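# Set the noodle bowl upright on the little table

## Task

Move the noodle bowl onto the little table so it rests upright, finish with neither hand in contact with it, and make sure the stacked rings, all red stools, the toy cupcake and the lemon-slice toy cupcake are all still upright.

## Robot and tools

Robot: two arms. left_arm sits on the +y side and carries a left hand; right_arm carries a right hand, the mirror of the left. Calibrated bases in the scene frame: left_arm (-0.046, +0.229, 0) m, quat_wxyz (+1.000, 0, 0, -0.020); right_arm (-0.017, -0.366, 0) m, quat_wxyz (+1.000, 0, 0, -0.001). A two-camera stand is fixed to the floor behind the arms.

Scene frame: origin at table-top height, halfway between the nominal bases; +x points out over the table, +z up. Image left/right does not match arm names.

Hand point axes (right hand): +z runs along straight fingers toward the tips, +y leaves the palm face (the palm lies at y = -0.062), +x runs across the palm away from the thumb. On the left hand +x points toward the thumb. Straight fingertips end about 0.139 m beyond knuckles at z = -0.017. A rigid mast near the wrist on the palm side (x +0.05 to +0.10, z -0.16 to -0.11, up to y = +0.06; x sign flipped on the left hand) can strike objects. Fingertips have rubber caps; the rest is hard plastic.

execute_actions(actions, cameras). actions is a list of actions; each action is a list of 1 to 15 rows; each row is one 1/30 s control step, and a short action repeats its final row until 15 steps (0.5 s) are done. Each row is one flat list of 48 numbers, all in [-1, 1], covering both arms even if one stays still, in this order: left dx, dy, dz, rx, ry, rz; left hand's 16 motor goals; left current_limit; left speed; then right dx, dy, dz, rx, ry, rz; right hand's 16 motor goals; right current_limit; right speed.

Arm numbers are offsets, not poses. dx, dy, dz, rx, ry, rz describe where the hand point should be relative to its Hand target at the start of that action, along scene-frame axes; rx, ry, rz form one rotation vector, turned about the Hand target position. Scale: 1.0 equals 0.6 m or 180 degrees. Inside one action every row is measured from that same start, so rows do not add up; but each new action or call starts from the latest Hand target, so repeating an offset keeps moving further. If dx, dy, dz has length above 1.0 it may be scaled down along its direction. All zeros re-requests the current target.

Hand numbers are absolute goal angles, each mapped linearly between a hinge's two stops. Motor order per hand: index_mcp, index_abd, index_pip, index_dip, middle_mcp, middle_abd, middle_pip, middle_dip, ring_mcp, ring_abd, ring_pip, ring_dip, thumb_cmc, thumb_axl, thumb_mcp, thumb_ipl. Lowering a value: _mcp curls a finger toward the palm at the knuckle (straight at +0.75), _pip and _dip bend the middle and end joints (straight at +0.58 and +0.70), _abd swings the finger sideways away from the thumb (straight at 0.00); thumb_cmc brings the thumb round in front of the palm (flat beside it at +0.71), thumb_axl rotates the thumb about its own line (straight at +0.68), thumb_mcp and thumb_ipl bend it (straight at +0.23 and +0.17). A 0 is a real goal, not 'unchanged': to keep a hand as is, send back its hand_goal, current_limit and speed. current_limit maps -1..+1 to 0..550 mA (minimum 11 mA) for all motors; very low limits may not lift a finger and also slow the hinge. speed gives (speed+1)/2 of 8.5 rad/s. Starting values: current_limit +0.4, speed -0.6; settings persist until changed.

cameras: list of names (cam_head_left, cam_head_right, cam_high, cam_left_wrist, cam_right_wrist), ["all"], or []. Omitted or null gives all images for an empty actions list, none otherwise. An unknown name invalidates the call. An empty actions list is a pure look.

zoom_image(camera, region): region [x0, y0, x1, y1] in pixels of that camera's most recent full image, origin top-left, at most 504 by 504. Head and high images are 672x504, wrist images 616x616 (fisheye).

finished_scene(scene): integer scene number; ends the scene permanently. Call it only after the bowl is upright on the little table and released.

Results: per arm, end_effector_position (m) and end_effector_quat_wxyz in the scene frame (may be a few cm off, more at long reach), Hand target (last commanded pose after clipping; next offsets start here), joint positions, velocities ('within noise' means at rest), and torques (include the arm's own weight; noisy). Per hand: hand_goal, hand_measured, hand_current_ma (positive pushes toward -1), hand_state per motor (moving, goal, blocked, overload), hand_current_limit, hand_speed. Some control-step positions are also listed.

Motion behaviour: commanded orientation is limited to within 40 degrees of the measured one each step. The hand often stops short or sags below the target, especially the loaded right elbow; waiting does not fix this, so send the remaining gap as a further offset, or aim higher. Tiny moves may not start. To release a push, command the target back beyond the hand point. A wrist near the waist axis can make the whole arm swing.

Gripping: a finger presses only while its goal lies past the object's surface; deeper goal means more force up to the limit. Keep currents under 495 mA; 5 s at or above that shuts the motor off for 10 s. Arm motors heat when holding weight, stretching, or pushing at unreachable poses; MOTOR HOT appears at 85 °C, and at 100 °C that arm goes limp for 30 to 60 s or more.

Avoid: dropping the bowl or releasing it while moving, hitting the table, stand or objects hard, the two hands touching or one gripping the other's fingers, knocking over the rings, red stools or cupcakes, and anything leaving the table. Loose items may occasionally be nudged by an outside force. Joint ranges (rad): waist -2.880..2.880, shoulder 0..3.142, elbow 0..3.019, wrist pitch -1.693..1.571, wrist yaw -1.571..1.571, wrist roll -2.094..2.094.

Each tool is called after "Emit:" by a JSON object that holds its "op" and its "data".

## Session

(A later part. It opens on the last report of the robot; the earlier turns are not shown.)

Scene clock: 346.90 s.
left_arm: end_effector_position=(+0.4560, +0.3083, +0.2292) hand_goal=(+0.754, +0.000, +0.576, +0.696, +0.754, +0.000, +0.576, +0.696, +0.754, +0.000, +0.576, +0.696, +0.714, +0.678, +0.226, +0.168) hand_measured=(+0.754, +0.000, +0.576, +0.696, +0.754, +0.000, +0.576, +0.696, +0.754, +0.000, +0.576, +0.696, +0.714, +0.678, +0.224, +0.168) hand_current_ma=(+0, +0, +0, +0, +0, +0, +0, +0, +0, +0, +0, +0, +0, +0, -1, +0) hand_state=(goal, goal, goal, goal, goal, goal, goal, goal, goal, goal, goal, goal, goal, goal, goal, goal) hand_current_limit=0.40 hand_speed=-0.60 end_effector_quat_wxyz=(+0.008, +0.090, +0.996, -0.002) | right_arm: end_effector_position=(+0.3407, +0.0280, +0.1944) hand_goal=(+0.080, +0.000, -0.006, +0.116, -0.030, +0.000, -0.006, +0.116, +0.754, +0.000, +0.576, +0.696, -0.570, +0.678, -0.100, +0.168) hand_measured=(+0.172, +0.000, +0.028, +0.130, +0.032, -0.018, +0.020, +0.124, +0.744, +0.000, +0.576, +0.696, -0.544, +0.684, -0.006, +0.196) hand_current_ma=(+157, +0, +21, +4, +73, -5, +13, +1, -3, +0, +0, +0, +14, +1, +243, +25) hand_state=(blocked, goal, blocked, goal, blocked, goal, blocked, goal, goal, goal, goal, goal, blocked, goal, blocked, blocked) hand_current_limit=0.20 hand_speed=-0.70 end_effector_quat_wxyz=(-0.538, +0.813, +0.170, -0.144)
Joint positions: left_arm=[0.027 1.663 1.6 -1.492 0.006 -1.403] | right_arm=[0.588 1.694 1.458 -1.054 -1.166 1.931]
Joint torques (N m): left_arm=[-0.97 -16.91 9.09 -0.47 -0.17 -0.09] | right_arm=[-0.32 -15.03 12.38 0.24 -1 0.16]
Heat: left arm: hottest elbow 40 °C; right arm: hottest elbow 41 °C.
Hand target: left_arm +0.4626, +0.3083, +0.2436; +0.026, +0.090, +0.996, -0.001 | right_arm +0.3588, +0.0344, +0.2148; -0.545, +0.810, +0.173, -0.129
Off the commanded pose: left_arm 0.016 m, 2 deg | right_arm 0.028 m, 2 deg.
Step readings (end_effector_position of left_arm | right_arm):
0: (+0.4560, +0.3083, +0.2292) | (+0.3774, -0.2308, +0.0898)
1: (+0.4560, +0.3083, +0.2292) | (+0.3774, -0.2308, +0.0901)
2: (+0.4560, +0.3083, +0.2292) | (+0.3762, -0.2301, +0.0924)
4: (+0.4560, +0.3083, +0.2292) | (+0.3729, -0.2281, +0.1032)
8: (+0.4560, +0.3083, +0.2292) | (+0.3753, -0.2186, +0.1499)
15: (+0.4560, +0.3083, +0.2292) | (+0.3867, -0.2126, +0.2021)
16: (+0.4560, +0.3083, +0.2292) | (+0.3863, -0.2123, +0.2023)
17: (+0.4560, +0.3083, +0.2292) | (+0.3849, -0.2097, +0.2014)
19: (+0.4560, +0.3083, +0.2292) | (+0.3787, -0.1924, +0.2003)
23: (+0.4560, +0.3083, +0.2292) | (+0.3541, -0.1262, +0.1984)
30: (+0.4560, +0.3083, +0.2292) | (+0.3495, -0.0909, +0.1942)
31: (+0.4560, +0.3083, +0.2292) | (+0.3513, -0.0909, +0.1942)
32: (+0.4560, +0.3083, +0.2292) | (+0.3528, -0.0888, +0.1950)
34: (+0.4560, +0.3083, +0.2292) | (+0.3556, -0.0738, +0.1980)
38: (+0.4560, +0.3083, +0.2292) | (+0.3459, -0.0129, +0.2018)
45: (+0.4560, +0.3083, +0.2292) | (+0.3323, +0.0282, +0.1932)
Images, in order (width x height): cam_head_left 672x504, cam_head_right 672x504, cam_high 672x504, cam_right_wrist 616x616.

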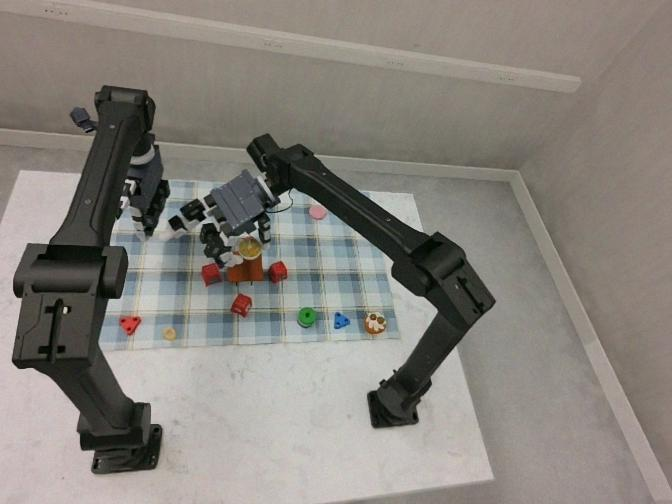

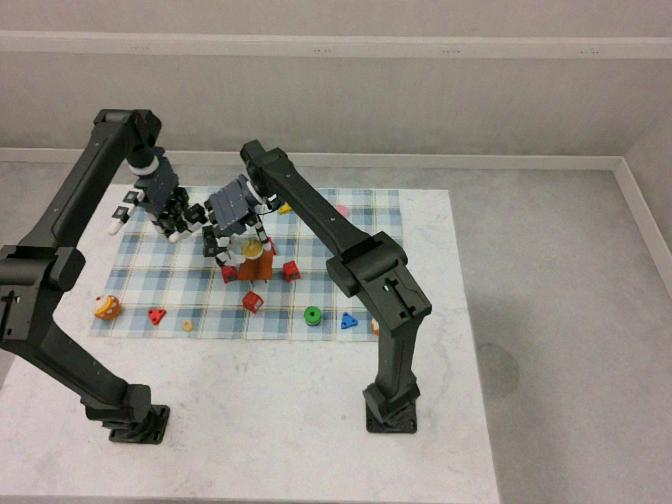

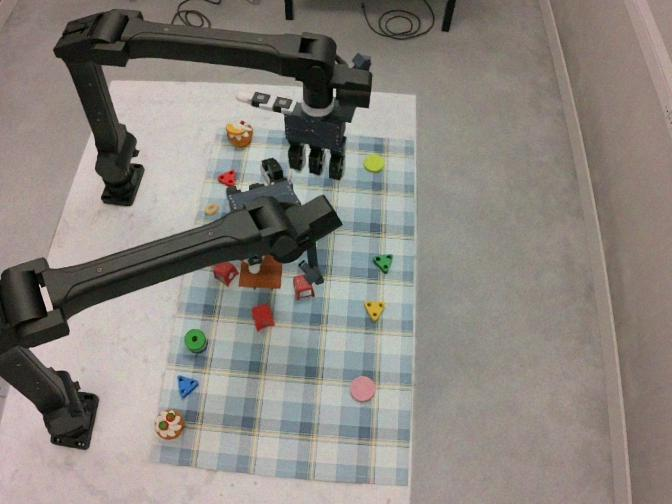

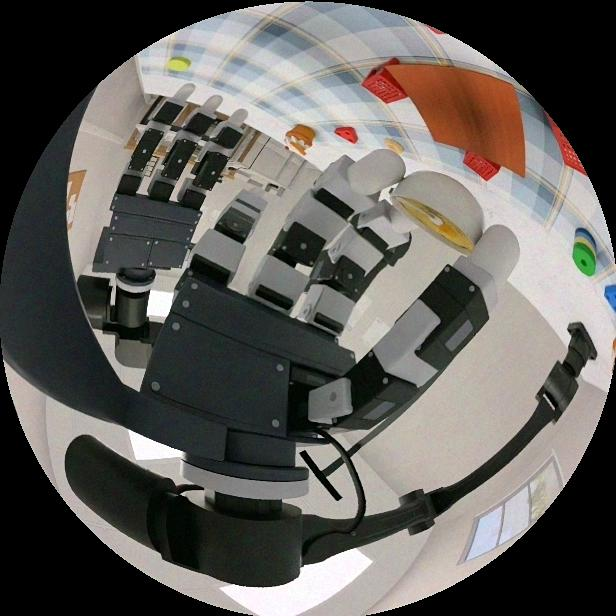

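Emit:
{"op": "execute_actions", "data": {"actions": [[[0,0,0,0,0,0,0.754,0,0.576,0.696,0.754,0,0.576,0.696,0.754,0,0.576,0.696,0.714,0.678,0.226,0.168,0.4,-0.6,0.004,0.005,-0.075,0,0,0,0.08,0,-0.007,0.116,-0.03,0,-0.007,0.116,0.754,0,0.576,0.696,-0.571,0.678,-0.10,0.168,0.2,-0.7]]], "cameras": ["cam_head_left", "cam_head_right", "cam_right_wrist"]}}

Emit:
{"op": "zoom_image", "data": {"camera": "cam_head_left", "region": [180, 180, 300, 300]}}

Emit:
{"op": "zoom_image", "data": {"camera": "cam_head_right", "region": [200, 180, 320, 300]}}

Emit:
{"op": "zoom_image", "data": {"camera": "cam_right_wrist", "region": [320, 40, 600, 320]}}

Scene clock: 359.83 s.
left_arm: end_effector_position=(+0.4560, +0.3083, +0.2292) hand_goal=(+0.754, +0.000, +0.576, +0.696, +0.754, +0.000, +0.576, +0.696, +0.754, +0.000, +0.576, +0.696, +0.714, +0.678, +0.226, +0.168) hand_measured=(+0.754, +0.000, +0.576, +0.696, +0.754, +0.000, +0.576, +0.696, +0.754, +0.000, +0.576, +0.696, +0.714, +0.678, +0.224, +0.168) hand_current_ma=(+0, +0, +0, +0, +0, +0, +0, +0, +0, +0, +0, +0, +0, +0, -1, +0) hand_state=(goal, goal, goal, goal, goal, goal, goal, goal, goal, goal, goal, goal, goal, goal, goal, goal) hand_current_limit=0.40 hand_speed=-0.60 end_effector_quat_wxyz=(+0.008, +0.090, +0.996, -0.002) | right_arm: end_effector_position=(+0.3545, +0.0370, +0.1680) hand_goal=(+0.080, +0.000, -0.006, +0.116, -0.030, +0.000, -0.006, +0.116, +0.754, +0.000, +0.576, +0.696, -0.570, +0.678, -0.100, +0.168) hand_measured=(+0.172, +0.000, +0.028, +0.130, +0.032, -0.018, +0.020, +0.124, +0.744, +0.000, +0.576, +0.696, -0.544, +0.684, -0.006, +0.196) hand_current_ma=(+157, +0, +21, +4, +73, -5, +13, +1, -3, +0, +0, +0, +14, +1, +243, +25) hand_state=(blocked, goal, blocked, goal, blocked, goal, blocked, goal, goal, goal, goal, goal, blocked, goal, blocked, blocked) hand_current_limit=0.20 hand_speed=-0.70 end_effector_quat_wxyz=(-0.542, +0.811, +0.176, -0.134)
Joint positions: left_arm=[0.027 1.663 1.6 -1.492 0.006 -1.403] | right_arm=[0.588 1.74 1.446 -0.971 -1.165 1.931]
Joint torques (N m): left_arm=[-0.91 -16.85 9.09 -0.49 -0.17 -0.11] | right_arm=[-0.15 -16.09 8.23 1.32 -0.99 0.15]
Heat: left arm: hottest elbow 40 °C; right arm: hottest elbow 43 °C.
Hand target: left_arm +0.4626, +0.3083, +0.2436; +0.026, +0.090, +0.996, -0.001 | right_arm +0.3612, +0.0374, +0.1698; -0.545, +0.810, +0.173, -0.129
Off the commanded pose: left_arm 0.016 m, 2 deg | right_arm 0.007 m, 1 deg.
Step readings (end_effector_position of left_arm | right_arm):
0: (+0.4560, +0.3083, +0.2292) | (+0.3407, +0.0280, +0.1944)
1: (+0.4560, +0.3083, +0.2292) | (+0.3407, +0.0280, +0.1944)
2: (+0.4560, +0.3083, +0.2292) | (+0.3412, +0.0283, +0.1941)
4: (+0.4560, +0.3083, +0.2292) | (+0.3449, +0.0307, +0.1924)
8: (+0.4560, +0.3083, +0.2292) | (+0.3529, +0.0360, +0.1829)
15: (+0.4560, +0.3083, +0.2292) | (+0.3540, +0.0367, +0.1681)
Images, in order (width x height): cam_head_left 672x504, cam_head_right 672x504, cam_right_wrist 616x616.

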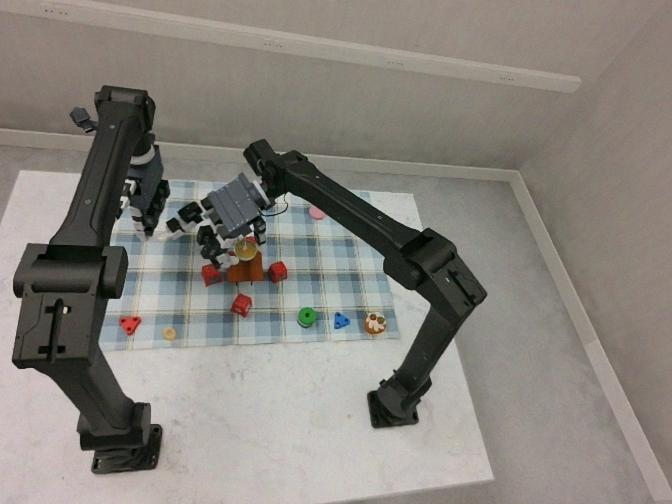

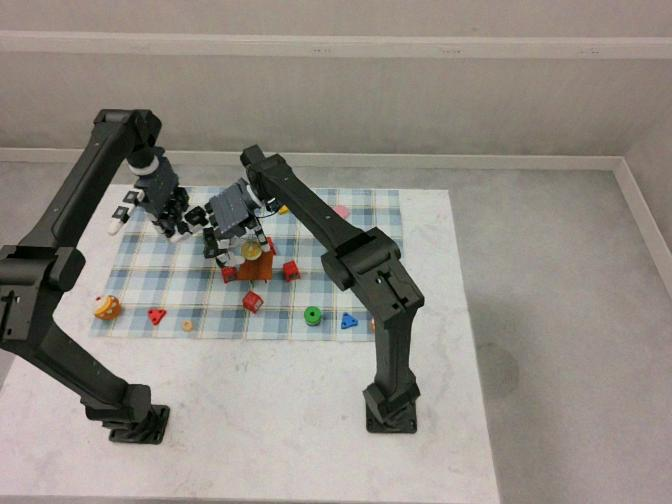

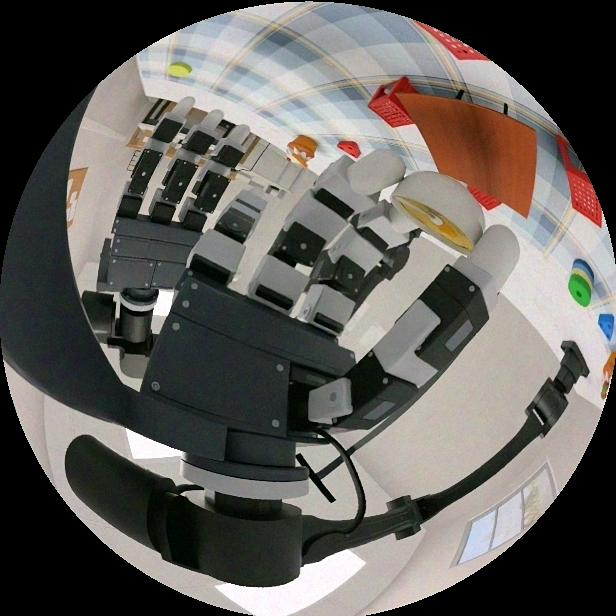

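Scaled by 4.200.

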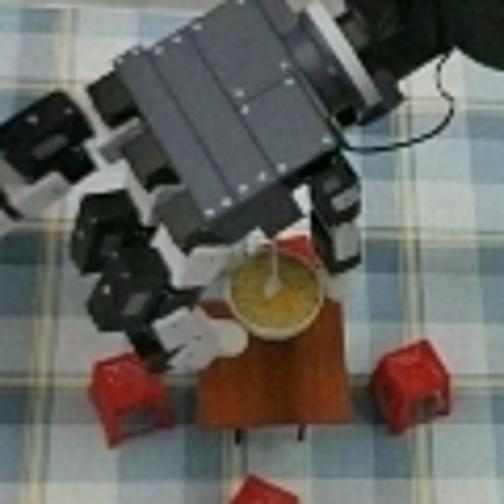

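Scaled by 4.200.

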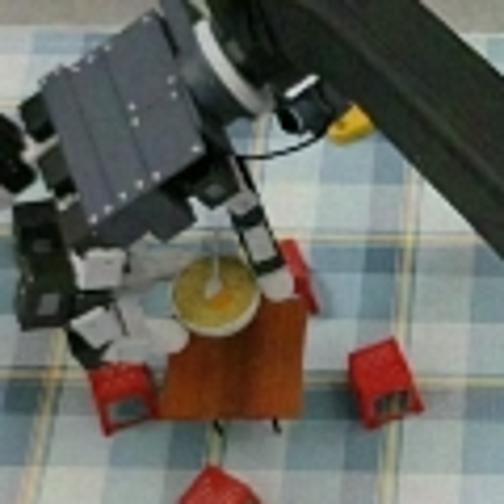

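Scaled by 1.800 from the camera's 616x616 image, which has a finer 880x880 frame.

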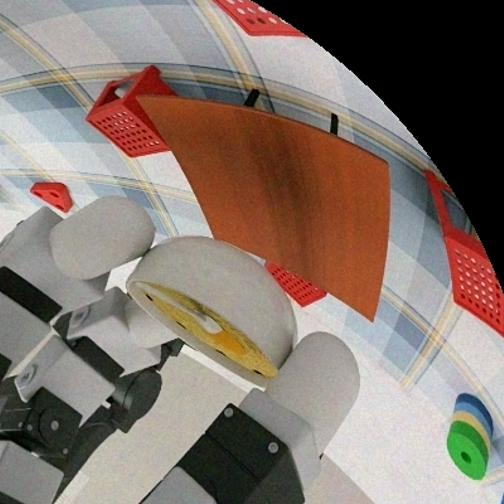

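Emit:
{"op": "execute_actions", "data": {"actions": [[[0,0,0,0,0,0,0.754,0,0.576,0.696,0.754,0,0.576,0.696,0.754,0,0.576,0.696,0.714,0.678,0.226,0.168,0.4,-0.6,-0.006,-0.0033,-0.0565,0,0,0,0.08,0,-0.007,0.116,-0.03,0,-0.007,0.116,0.754,0,0.576,0.696,-0.571,0.678,-0.10,0.168,0.2,-0.7]]], "cameras": ["cam_head_left", "cam_head_right", "cam_right_wrist"]}}

Emit:
{"op": "zoom_image", "data": {"camera": "cam_head_left", "region": [180, 180, 300, 300]}}

Emit:
{"op": "zoom_image", "data": {"camera": "cam_head_right", "region": [200, 180, 320, 300]}}

Emit:
{"op": "zoom_image", "data": {"camera": "cam_right_wrist", "region": [320, 40, 600, 320]}}

Scene clock: 367.83 s.
left_arm: end_effector_position=(+0.4560, +0.3083, +0.2292) hand_goal=(+0.754, +0.000, +0.576, +0.696, +0.754, +0.000, +0.576, +0.696, +0.754, +0.000, +0.576, +0.696, +0.714, +0.678, +0.226, +0.168) hand_measured=(+0.754, +0.000, +0.576, +0.696, +0.754, +0.000, +0.576, +0.696, +0.754, +0.000, +0.576, +0.696, +0.714, +0.678, +0.224, +0.168) hand_current_ma=(+0, +0, +0, +0, +0, +0, +0, +0, +0, +0, +0, +0, +0, +0, -1, +0) hand_state=(goal, goal, goal, goal, goal, goal, goal, goal, goal, goal, goal, goal, goal, goal, goal, goal) hand_current_limit=0.40 hand_speed=-0.60 end_effector_quat_wxyz=(+0.008, +0.090, +0.996, -0.002) | right_arm: end_effector_position=(+0.3511, +0.0347, +0.1340) hand_goal=(+0.080, +0.000, -0.006, +0.116, -0.030, +0.000, -0.006, +0.116, +0.754, +0.000, +0.576, +0.696, -0.570, +0.678, -0.100, +0.168) hand_measured=(+0.172, +0.000, +0.028, +0.130, +0.032, -0.018, +0.020, +0.124, +0.744, +0.000, +0.576, +0.696, -0.544, +0.684, -0.006, +0.196) hand_current_ma=(+157, +0, +21, +4, +73, -5, +13, +1, -3, +0, +0, +0, +14, +1, +243, +25) hand_state=(blocked, goal, blocked, goal, blocked, goal, blocked, goal, goal, goal, goal, goal, blocked, goal, blocked, blocked) hand_current_limit=0.20 hand_speed=-0.70 end_effector_quat_wxyz=(-0.542, +0.811, +0.176, -0.134)
Joint positions: left_arm=[0.027 1.663 1.6 -1.492 0.006 -1.403] | right_arm=[0.588 1.759 1.378 -0.883 -1.165 1.933]
Joint torques (N m): left_arm=[-0.79 -16.79 9.11 -0.36 -0.17 -0.1] | right_arm=[-0.09 -16.09 7.92 1.35 -1 0.16]
Heat: left arm: hottest elbow 40 °C; right arm: hottest elbow 42 °C.
Hand target: left_arm +0.4626, +0.3083, +0.2436; +0.026, +0.090, +0.996, -0.001 | right_arm +0.3576, +0.0353, +0.1360; -0.545, +0.810, +0.173, -0.128
Off the commanded pose: left_arm 0.016 m, 2 deg | right_arm 0.007 m, 1 deg.
Step readings (end_effector_position of left_arm | right_arm):
0: (+0.4560, +0.3083, +0.2292) | (+0.3544, +0.0370, +0.1680)
1: (+0.4560, +0.3083, +0.2292) | (+0.3545, +0.0370, +0.1678)
2: (+0.4560, +0.3083, +0.2292) | (+0.3548, +0.0372, +0.1666)
4: (+0.4560, +0.3083, +0.2292) | (+0.3553, +0.0375, +0.1614)
8: (+0.4560, +0.3083, +0.2292) | (+0.3507, +0.0345, +0.1453)
15: (+0.4560, +0.3083, +0.2292) | (+0.3507, +0.0344, +0.1340)
Images, in order (width x height): cam_head_left 672x504, cam_head_right 672x504, cam_right_wrist 616x616.

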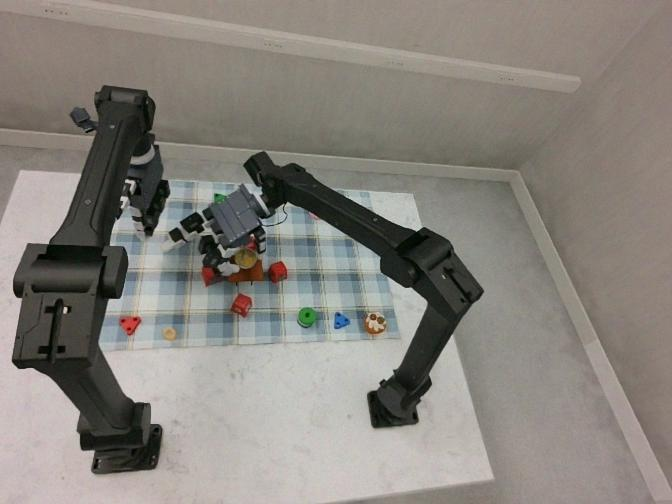

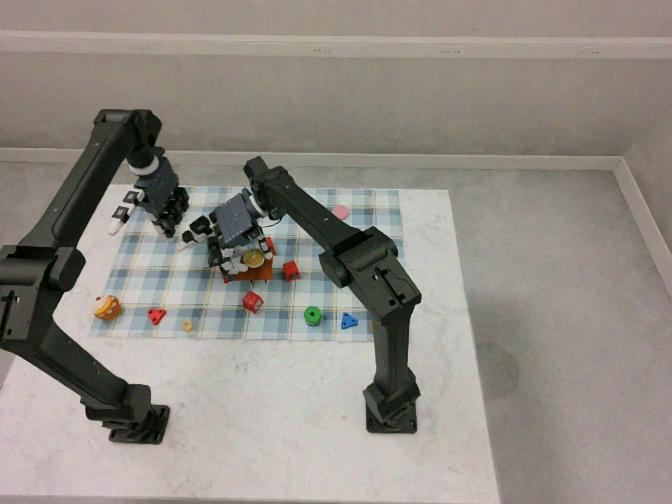

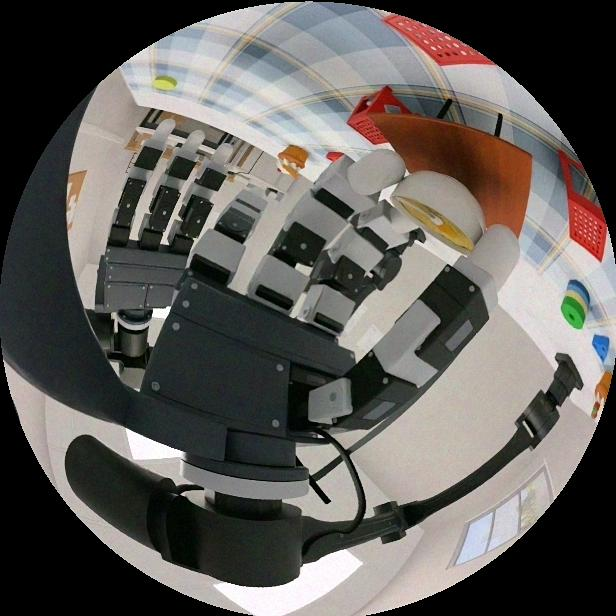

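Scaled by 4.200.

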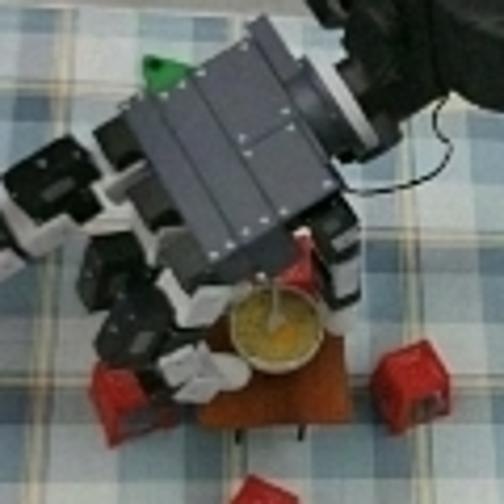

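Scaled by 4.200.

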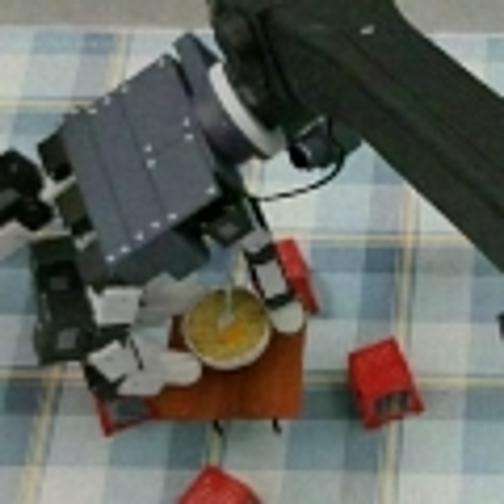

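Scaled by 1.800 from the camera's 616x616 image, which has a finer 880x880 frame.

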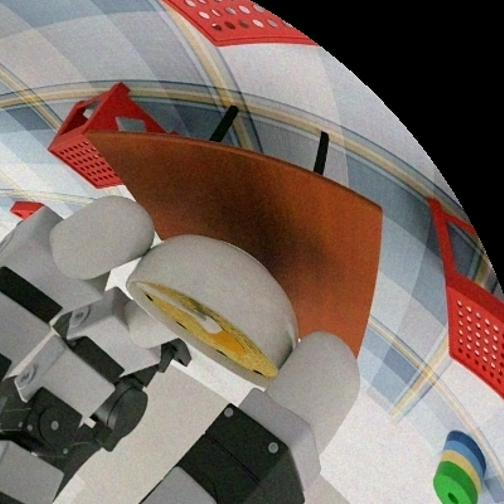

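Emit:
{"op": "execute_actions", "data": {"actions": [[[0,0,0,0,0,0,0.754,0,0.576,0.696,0.754,0,0.576,0.696,0.754,0,0.576,0.696,0.714,0.678,0.226,0.168,0.4,-0.6,0,0,-0.011,0,0,0,0.08,0,-0.007,0.116,-0.03,0,-0.007,0.116,0.754,0,0.576,0.696,-0.571,0.678,-0.10,0.168,0.2,-0.7]]], "cameras": ["cam_head_left", "cam_head_right", "cam_right_wrist"]}}

Emit:
{"op": "zoom_image", "data": {"camera": "cam_head_left", "region": [220, 220, 270, 290]}}

Emit:
{"op": "zoom_image", "data": {"camera": "cam_right_wrist", "region": [320, 40, 600, 320]}}

Scene clock: 374.07 s.
left_arm: end_effector_position=(+0.4560, +0.3083, +0.2292) hand_goal=(+0.754, +0.000, +0.576, +0.696, +0.754, +0.000, +0.576, +0.696, +0.754, +0.000, +0.576, +0.696, +0.714, +0.678, +0.226, +0.168) hand_measured=(+0.754, +0.000, +0.576, +0.696, +0.754, +0.000, +0.576, +0.696, +0.754, +0.000, +0.576, +0.696, +0.714, +0.678, +0.224, +0.168) hand_current_ma=(+0, +0, +0, +0, +0, +0, +0, +0, +0, +0, +0, +0, +0, +0, -1, +0) hand_state=(goal, goal, goal, goal, goal, goal, goal, goal, goal, goal, goal, goal, goal, goal, goal, goal) hand_current_limit=0.40 hand_speed=-0.60 end_effector_quat_wxyz=(+0.008, +0.090, +0.996, -0.002) | right_arm: end_effector_position=(+0.3522, +0.0355, +0.1319) hand_goal=(+0.080, +0.000, -0.006, +0.116, -0.030, +0.000, -0.006, +0.116, +0.754, +0.000, +0.576, +0.696, -0.570, +0.678, -0.100, +0.168) hand_measured=(+0.172, +0.000, +0.028, +0.130, +0.032, -0.018, +0.020, +0.124, +0.744, +0.000, +0.576, +0.696, -0.544, +0.684, -0.006, +0.196) hand_current_ma=(+157, +0, +21, +4, +73, -5, +13, +1, -3, +0, +0, +0, +14, +1, +243, +25) hand_state=(blocked, goal, blocked, goal, blocked, goal, blocked, goal, goal, goal, goal, goal, blocked, goal, blocked, blocked) hand_current_limit=0.20 hand_speed=-0.70 end_effector_quat_wxyz=(-0.543, +0.810, +0.178, -0.130)
Joint positions: left_arm=[0.027 1.663 1.6 -1.492 0.006 -1.403] | right_arm=[0.588 1.759 1.372 -0.866 -1.165 1.933]
Joint torques (N m): left_arm=[-0.56 -16.73 9.1 -0.49 -0.18 -0.1] | right_arm=[-0.26 -15.62 7.66 1.36 -0.99 0.15]
Heat: left arm: hottest elbow 40 °C; right arm: hottest elbow 41 °C.
Hand target: left_arm +0.4626, +0.3083, +0.2436; +0.026, +0.090, +0.996, -0.001 | right_arm +0.3577, +0.0354, +0.1294; -0.545, +0.810, +0.173, -0.128
Off the commanded pose: left_arm 0.016 m, 2 deg | right_arm 0.006 m, 1 deg.
Step readings (end_effector_position of left_arm | right_arm):
0: (+0.4560, +0.3083, +0.2292) | (+0.3511, +0.0347, +0.1341)
1: (+0.4560, +0.3083, +0.2292) | (+0.3512, +0.0348, +0.1341)
2: (+0.4560, +0.3083, +0.2292) | (+0.3514, +0.0349, +0.1341)
4: (+0.4560, +0.3083, +0.2292) | (+0.3521, +0.0354, +0.1339)
8: (+0.4560, +0.3083, +0.2292) | (+0.3524, +0.0356, +0.1327)
15: (+0.4560, +0.3083, +0.2292) | (+0.3521, +0.0354, +0.1319)
Images, in order (width x height): cam_head_left 672x504, cam_head_right 672x504, cam_right_wrist 616x616.

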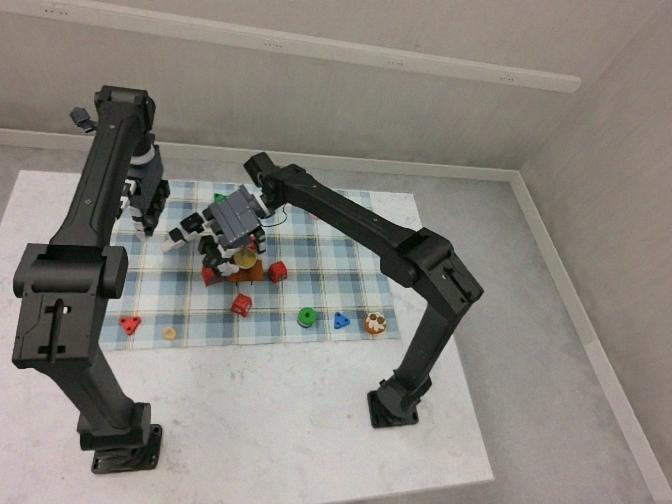

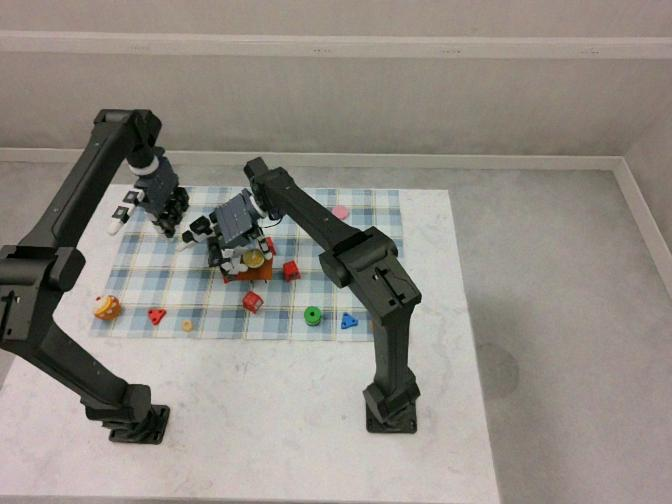

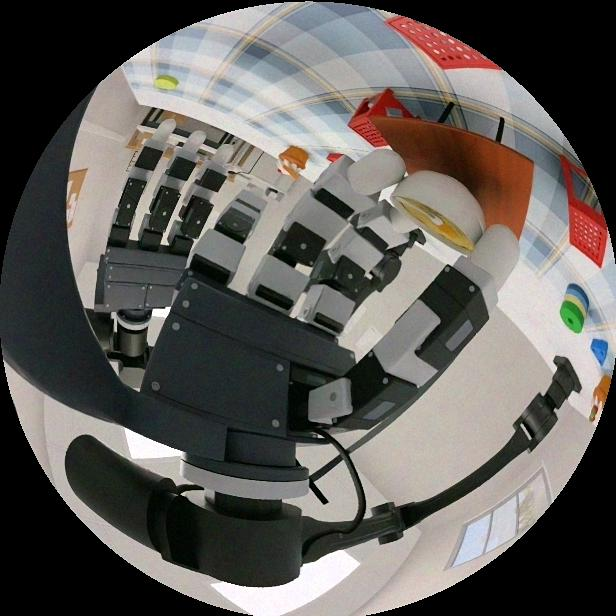

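Scaled by 7.200.

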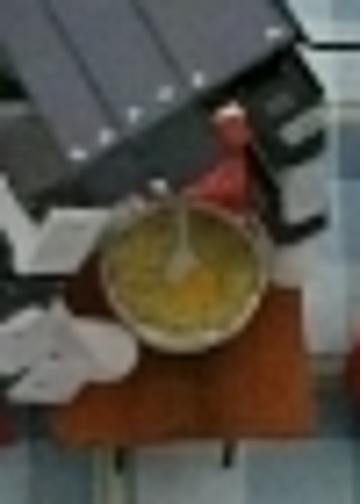

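Scaled by 1.800 from the camera's 616x616 image, which has a finer 880x880 frame.

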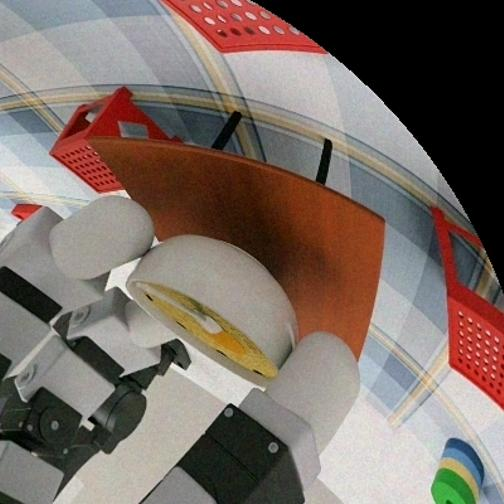

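Emit:
{"op": "execute_actions", "data": {"actions": [[[0,0,0,0,0,0,0.754,0,0.576,0.696,0.754,0,0.576,0.696,0.754,0,0.576,0.696,0.714,0.678,0.226,0.168,0.4,-0.6,-0.002,0,-0.014,0,0,0,0.08,0,-0.007,0.116,-0.03,0,-0.007,0.116,0.754,0,0.576,0.696,-0.571,0.678,-0.10,0.168,0.2,-0.7]]], "cameras": ["cam_head_left", "cam_right_wrist"]}}

Emit:
{"op": "zoom_image", "data": {"camera": "cam_head_left", "region": [220, 220, 270, 290]}}

Emit:
{"op": "zoom_image", "data": {"camera": "cam_right_wrist", "region": [320, 40, 600, 320]}}

Scene clock: 379.53 s.
left_arm: end_effector_position=(+0.4560, +0.3083, +0.2292) hand_goal=(+0.754, +0.000, +0.576, +0.696, +0.754, +0.000, +0.576, +0.696, +0.754, +0.000, +0.576, +0.696, +0.714, +0.678, +0.226, +0.168) hand_measured=(+0.754, +0.000, +0.576, +0.696, +0.754, +0.000, +0.576, +0.696, +0.754, +0.000, +0.576, +0.696, +0.714, +0.678, +0.224, +0.168) hand_current_ma=(+0, +0, +0, +0, +0, +0, +0, +0, +0, +0, +0, +0, +0, +0, -1, +0) hand_state=(goal, goal, goal, goal, goal, goal, goal, goal, goal, goal, goal, goal, goal, goal, goal, goal) hand_current_limit=0.40 hand_speed=-0.60 end_effector_quat_wxyz=(+0.008, +0.090, +0.996, -0.002) | right_arm: end_effector_position=(+0.3513, +0.0349, +0.1236) hand_goal=(+0.080, +0.000, -0.006, +0.116, -0.030, +0.000, -0.006, +0.116, +0.754, +0.000, +0.576, +0.696, -0.570, +0.678, -0.100, +0.168) hand_measured=(+0.172, +0.000, +0.028, +0.130, +0.032, -0.018, +0.020, +0.124, +0.744, +0.000, +0.576, +0.696, -0.544, +0.684, -0.006, +0.196) hand_current_ma=(+157, +0, +21, +4, +73, -5, +13, +1, -3, +0, +0, +0, +14, +1, +243, +25) hand_state=(blocked, goal, blocked, goal, blocked, goal, blocked, goal, goal, goal, goal, goal, blocked, goal, blocked, blocked) hand_current_limit=0.20 hand_speed=-0.70 end_effector_quat_wxyz=(-0.544, +0.810, +0.178, -0.130)
Joint positions: left_arm=[0.027 1.663 1.6 -1.492 0.006 -1.403] | right_arm=[0.588 1.764 1.356 -0.842 -1.165 1.936]
Joint torques (N m): left_arm=[-1.2 -16.79 9.13 -0.49 -0.16 -0.1] | right_arm=[-0.09 -15.5 7.61 1.26 -0.98 0.15]
Heat: left arm: hottest elbow 40 °C; right arm: hottest elbow 40 °C.
Hand target: left_arm +0.4626, +0.3083, +0.2436; +0.026, +0.090, +0.996, -0.001 | right_arm +0.3564, +0.0354, +0.1209; -0.545, +0.810, +0.173, -0.129
Off the commanded pose: left_arm 0.016 m, 2 deg | right_arm 0.006 m, 1 deg.
Step readings (end_effector_position of left_arm | right_arm):
0: (+0.4560, +0.3083, +0.2292) | (+0.3522, +0.0355, +0.1319)
1: (+0.4560, +0.3083, +0.2292) | (+0.3521, +0.0354, +0.1318)
2: (+0.4560, +0.3083, +0.2292) | (+0.3523, +0.0355, +0.1315)
4: (+0.4560, +0.3083, +0.2292) | (+0.3526, +0.0357, +0.1303)
8: (+0.4560, +0.3083, +0.2292) | (+0.3515, +0.0350, +0.1262)
15: (+0.4560, +0.3083, +0.2292) | (+0.3512, +0.0349, +0.1236)
Images, in order (width x height): cam_head_left 672x504, cam_right_wrist 616x616.

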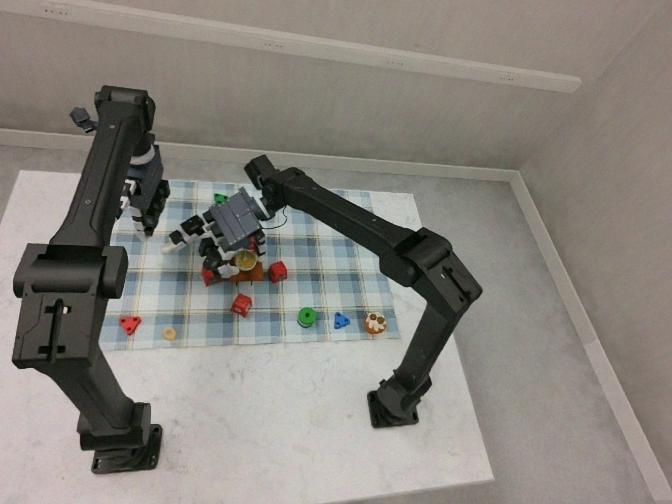

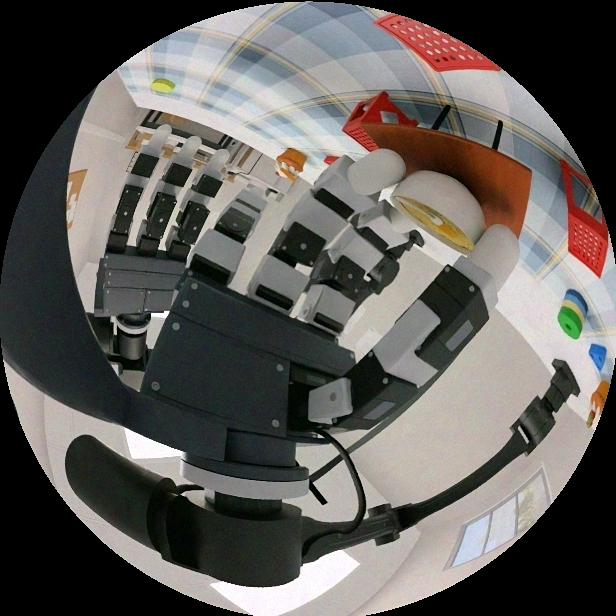

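Scaled by 7.200.

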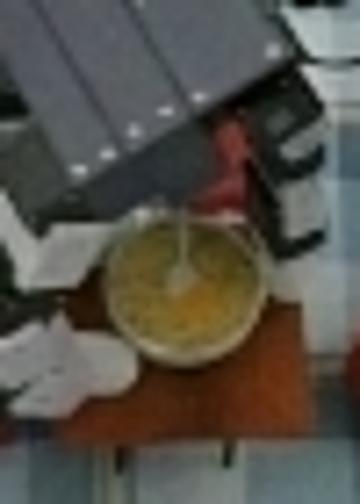

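Scaled by 1.800 from the camera's 616x616 image, which has a finer 880x880 frame.

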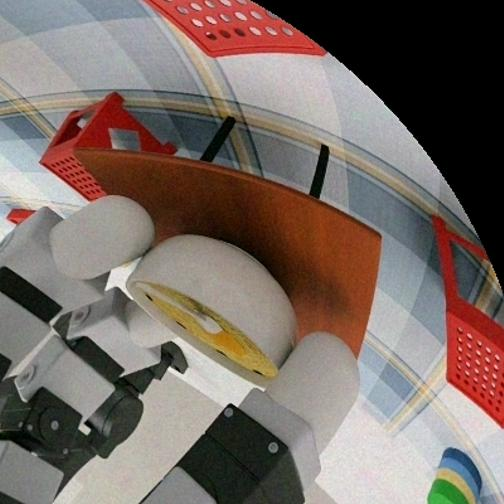

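Emit:
{"op": "execute_actions", "data": {"actions": [[[0,0,0,0,0,0,0.754,0,0.576,0.696,0.754,0,0.576,0.696,0.754,0,0.576,0.696,0.714,0.678,0.226,0.168,0.4,-0.6,0,0,-0.010,0,0,0,0.08,0,-0.007,0.116,-0.03,0,-0.007,0.116,0.754,0,0.576,0.696,-0.571,0.678,-0.10,0.168,0.2,-0.7]]], "cameras": ["cam_head_left", "cam_right_wrist"]}}

Emit:
{"op": "zoom_image", "data": {"camera": "cam_head_left", "region": [220, 220, 270, 290]}}

Emit:
{"op": "zoom_image", "data": {"camera": "cam_right_wrist", "region": [320, 40, 600, 320]}}

Scene clock: 385.03 s.
left_arm: end_effector_position=(+0.4560, +0.3083, +0.2292) hand_goal=(+0.754, +0.000, +0.576, +0.696, +0.754, +0.000, +0.576, +0.696, +0.754, +0.000, +0.576, +0.696, +0.714, +0.678, +0.226, +0.168) hand_measured=(+0.754, +0.000, +0.576, +0.696, +0.754, +0.000, +0.576, +0.696, +0.754, +0.000, +0.576, +0.696, +0.714, +0.678, +0.224, +0.168) hand_current_ma=(+0, +0, +0, +0, +0, +0, +0, +0, +0, +0, +0, +0, +0, +0, -1, +0) hand_state=(goal, goal, goal, goal, goal, goal, goal, goal, goal, goal, goal, goal, goal, goal, goal, goal) hand_current_limit=0.40 hand_speed=-0.60 end_effector_quat_wxyz=(+0.008, +0.090, +0.996, -0.002) | right_arm: end_effector_position=(+0.3520, +0.0355, +0.1223) hand_goal=(+0.080, +0.000, -0.006, +0.116, -0.030, +0.000, -0.006, +0.116, +0.754, +0.000, +0.576, +0.696, -0.570, +0.678, -0.100, +0.168) hand_measured=(+0.172, +0.002, +0.028, +0.130, +0.032, -0.018, +0.020, +0.124, +0.744, +0.000, +0.576, +0.696, -0.544, +0.684, -0.006, +0.196) hand_current_ma=(+157, +0, +21, +4, +73, -5, +13, +1, -3, +0, +0, +0, +14, +1, +243, +25) hand_state=(blocked, goal, blocked, goal, blocked, goal, blocked, goal, goal, goal, goal, goal, blocked, goal, blocked, blocked) hand_current_limit=0.20 hand_speed=-0.70 end_effector_quat_wxyz=(-0.545, +0.810, +0.178, -0.128)
Joint positions: left_arm=[0.027 1.663 1.6 -1.492 0.006 -1.403] | right_arm=[0.588 1.764 1.351 -0.828 -1.165 1.942]
Joint torques (N m): left_arm=[-0.85 -16.79 9.11 -0.49 -0.18 -0.1] | right_arm=[0.09 -14.74 7.25 1.43 -0.98 0.1]
Heat: left arm: hottest elbow 40 °C; right arm: hottest elbow 39 °C.
Hand target: left_arm +0.4626, +0.3083, +0.2436; +0.026, +0.090, +0.996, -0.001 | right_arm +0.3564, +0.0353, +0.1147; -0.545, +0.810, +0.173, -0.129
Off the commanded pose: left_arm 0.016 m, 2 deg | right_arm 0.009 m, 1 deg.
Step readings (end_effector_position of left_arm | right_arm):
0: (+0.4560, +0.3083, +0.2292) | (+0.3513, +0.0349, +0.1236)
1: (+0.4560, +0.3083, +0.2292) | (+0.3514, +0.0350, +0.1236)
2: (+0.4560, +0.3083, +0.2292) | (+0.3514, +0.0350, +0.1235)
4: (+0.4560, +0.3083, +0.2292) | (+0.3519, +0.0353, +0.1230)
8: (+0.4560, +0.3083, +0.2292) | (+0.3518, +0.0353, +0.1221)
15: (+0.4560, +0.3083, +0.2292) | (+0.3520, +0.0355, +0.1222)
Images, in order (width x height): cam_head_left 672x504, cam_right_wrist 616x616.

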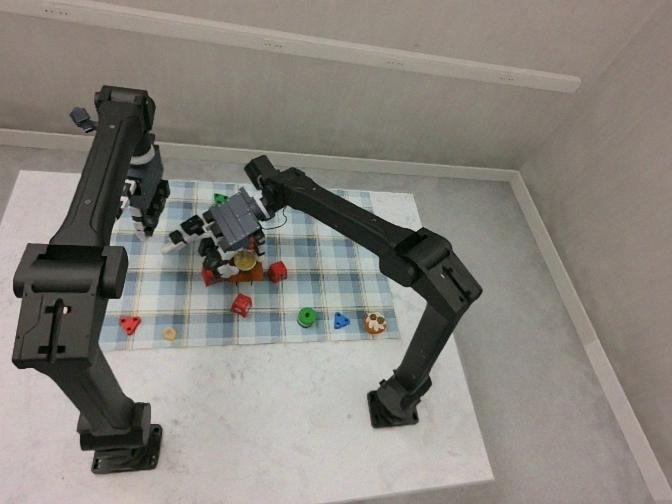

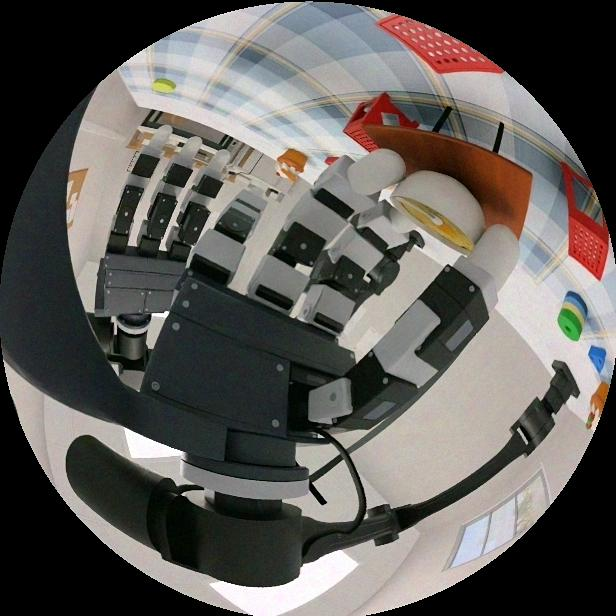

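Scaled by 7.200.

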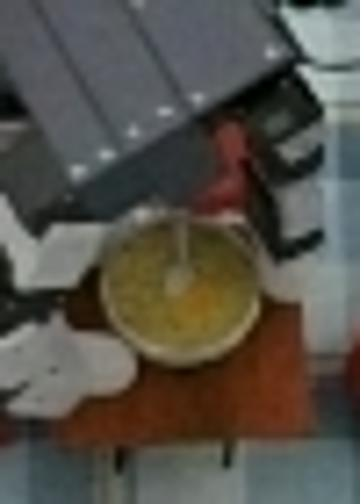

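Scaled by 1.800 from the camera's 616x616 image, which has a finer 880x880 frame.

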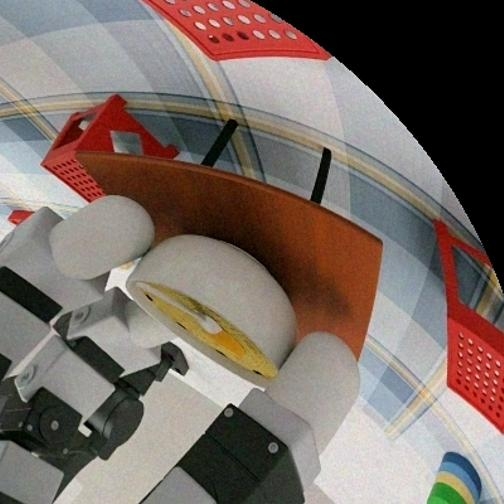

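Emit:
{"op": "execute_actions", "data": {"actions": [[[0,0,0,0,0,0,0.754,0,0.576,0.696,0.754,0,0.576,0.696,0.754,0,0.576,0.696,0.714,0.678,0.226,0.168,0.4,-0.6,0,0,0.004,0,0,0,0.2,0,-0.007,0.116,0.06,0,-0.007,0.116,0.754,0,0.576,0.696,-0.571,0.678,0.02,0.168,0.2,-0.85]],[[0,0,0,0,0,0,0.754,0,0.576,0.696,0.754,0,0.576,0.696,0.754,0,0.576,0.696,0.714,0.678,0.226,0.168,0.4,-0.6,0,0,0,0,0,0,0.3,0,-0.007,0.116,0.25,0,-0.007,0.116,0.754,0,0.576,0.696,-0.571,0.678,0.11,0.168,0.2,-0.8]],[[0,0,0,0,0,0,0.754,0,0.576,0.696,0.754,0,0.576,0.696,0.754,0,0.576,0.696,0.714,0.678,0.226,0.168,0.4,-0.6,0,0,0,0,0,0,0.42,0,-0.007,0.116,0.42,0,-0.007,0.116,0.754,0,0.576,0.696,-0.571,0.678,0.19,0.168,0.2,-0.7]]], "cameras": ["cam_head_left", "cam_right_wrist"]}}

Emit:
{"op": "zoom_image", "data": {"camera": "cam_head_left", "region": [220, 220, 270, 290]}}

Emit:
{"op": "zoom_image", "data": {"camera": "cam_right_wrist", "region": [320, 40, 600, 320]}}

Scene clock: 394.17 s.
left_arm: end_effector_position=(+0.4560, +0.3083, +0.2292) hand_goal=(+0.754, +0.000, +0.576, +0.696, +0.754, +0.000, +0.576, +0.696, +0.754, +0.000, +0.576, +0.696, +0.714, +0.678, +0.226, +0.168) hand_measured=(+0.754, +0.000, +0.576, +0.696, +0.754, +0.000, +0.576, +0.696, +0.754, +0.000, +0.576, +0.696, +0.714, +0.678, +0.224, +0.168) hand_current_ma=(+0, +0, +0, +0, +0, +0, +0, +0, +0, +0, +0, +0, +0, +0, -1, +0) hand_state=(goal, goal, goal, goal, goal, goal, goal, goal, goal, goal, goal, goal, goal, goal, goal, goal) hand_current_limit=0.40 hand_speed=-0.60 end_effector_quat_wxyz=(+0.008, +0.090, +0.996, -0.002) | right_arm: end_effector_position=(+0.3520, +0.0355, +0.1223) hand_goal=(+0.420, +0.000, -0.006, +0.116, +0.420, +0.000, -0.006, +0.116, +0.754, +0.000, +0.576, +0.696, -0.570, +0.678, +0.190, +0.168) hand_measured=(+0.404, +0.002, -0.004, +0.118, +0.408, -0.004, -0.004, +0.118, +0.744, +0.000, +0.576, +0.696, -0.568, +0.680, +0.184, +0.170) hand_current_ma=(-5, +0, +0, +0, -4, +0, +0, +0, -3, +0, +0, +0, +0, +0, -1, +0) hand_state=(goal, goal, goal, goal, goal, goal, goal, goal, goal, goal, goal, goal, goal, goal, goal, goal) hand_current_limit=0.20 hand_speed=-0.70 end_effector_quat_wxyz=(-0.545, +0.810, +0.178, -0.128)
Joint positions: left_arm=[0.027 1.663 1.6 -1.492 0.006 -1.403] | right_arm=[0.588 1.764 1.351 -0.828 -1.165 1.943]
Joint torques (N m): left_arm=[-0.79 -16.67 9.11 -0.51 -0.17 -0.11] | right_arm=[-0.09 -15.09 7.5 1.14 -1 0.07]
Heat: left arm: hottest elbow 40 °C; right arm: hottest elbow 39 °C.
Hand target: left_arm +0.4626, +0.3083, +0.2436; +0.026, +0.090, +0.996, -0.001 | right_arm +0.3564, +0.0353, +0.1173; -0.545, +0.810, +0.173, -0.128
Off the commanded pose: left_arm 0.016 m, 2 deg | right_arm 0.007 m, 1 deg.
Step readings (end_effector_position of left_arm | right_arm):
0: (+0.4560, +0.3083, +0.2292) | (+0.3520, +0.0355, +0.1223)
1: (+0.4560, +0.3083, +0.2292) | (+0.3520, +0.0355, +0.1223)
2: (+0.4560, +0.3083, +0.2292) | (+0.3520, +0.0355, +0.1223)
4: (+0.4560, +0.3083, +0.2292) | (+0.3520, +0.0355, +0.1223)
8: (+0.4560, +0.3083, +0.2292) | (+0.3520, +0.0355, +0.1223)
15: (+0.4560, +0.3083, +0.2292) | (+0.3520, +0.0355, +0.1223)
16: (+0.4560, +0.3083, +0.2292) | (+0.3520, +0.0355, +0.1223)
17: (+0.4560, +0.3083, +0.2292) | (+0.3520, +0.0355, +0.1223)
19: (+0.4560, +0.3083, +0.2292) | (+0.3520, +0.0355, +0.1223)
23: (+0.4560, +0.3083, +0.2292) | (+0.3520, +0.0355, +0.1223)
30: (+0.4560, +0.3083, +0.2292) | (+0.3520, +0.0355, +0.1223)
31: (+0.4560, +0.3083, +0.2292) | (+0.3520, +0.0355, +0.1223)
32: (+0.4560, +0.3083, +0.2292) | (+0.3520, +0.0355, +0.1223)
34: (+0.4560, +0.3083, +0.2292) | (+0.3520, +0.0355, +0.1223)
38: (+0.4560, +0.3083, +0.2292) | (+0.3520, +0.0355, +0.1223)
45: (+0.4560, +0.3083, +0.2292) | (+0.3520, +0.0355, +0.1223)
Images, in order (width x height): cam_head_left 672x504, cam_right_wrist 616x616.

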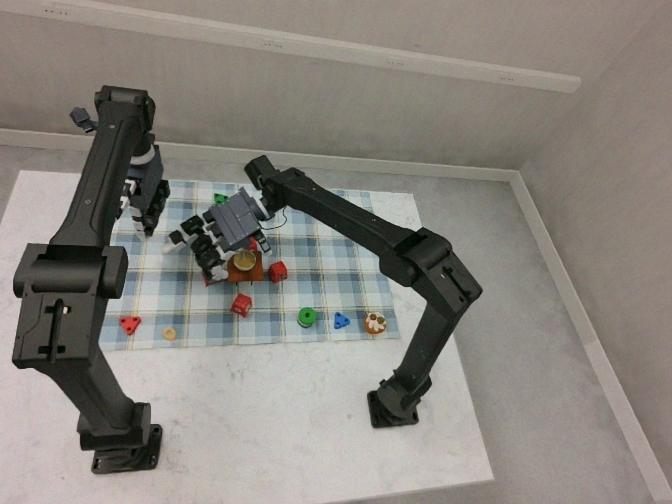

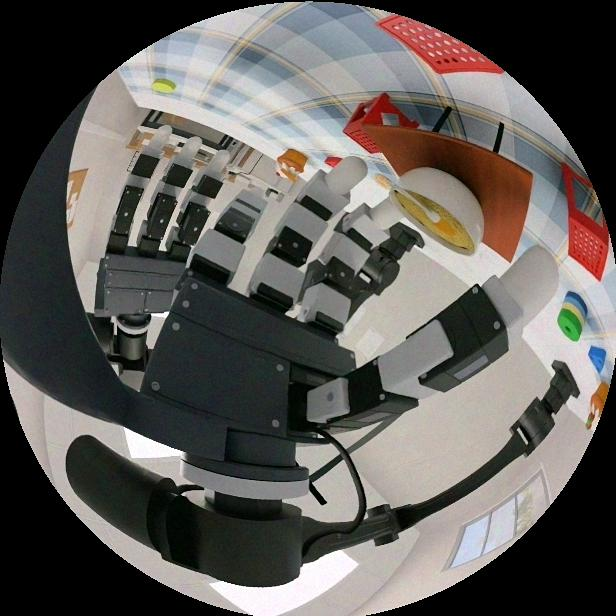

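Scaled by 7.200.

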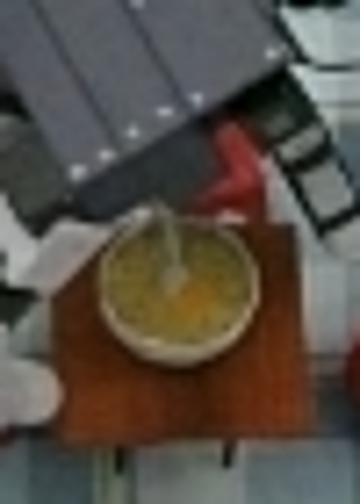

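Scaled by 1.800 from the camera's 616x616 image, which has a finer 880x880 frame.

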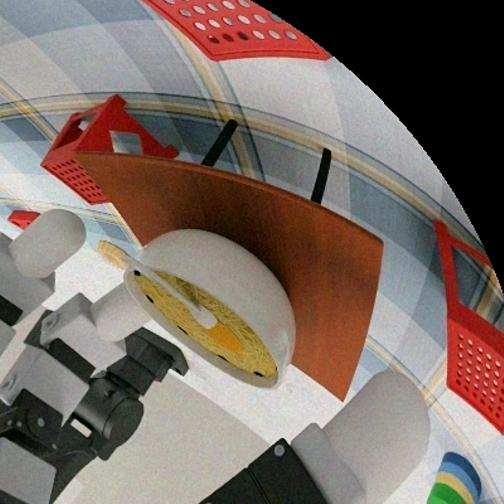

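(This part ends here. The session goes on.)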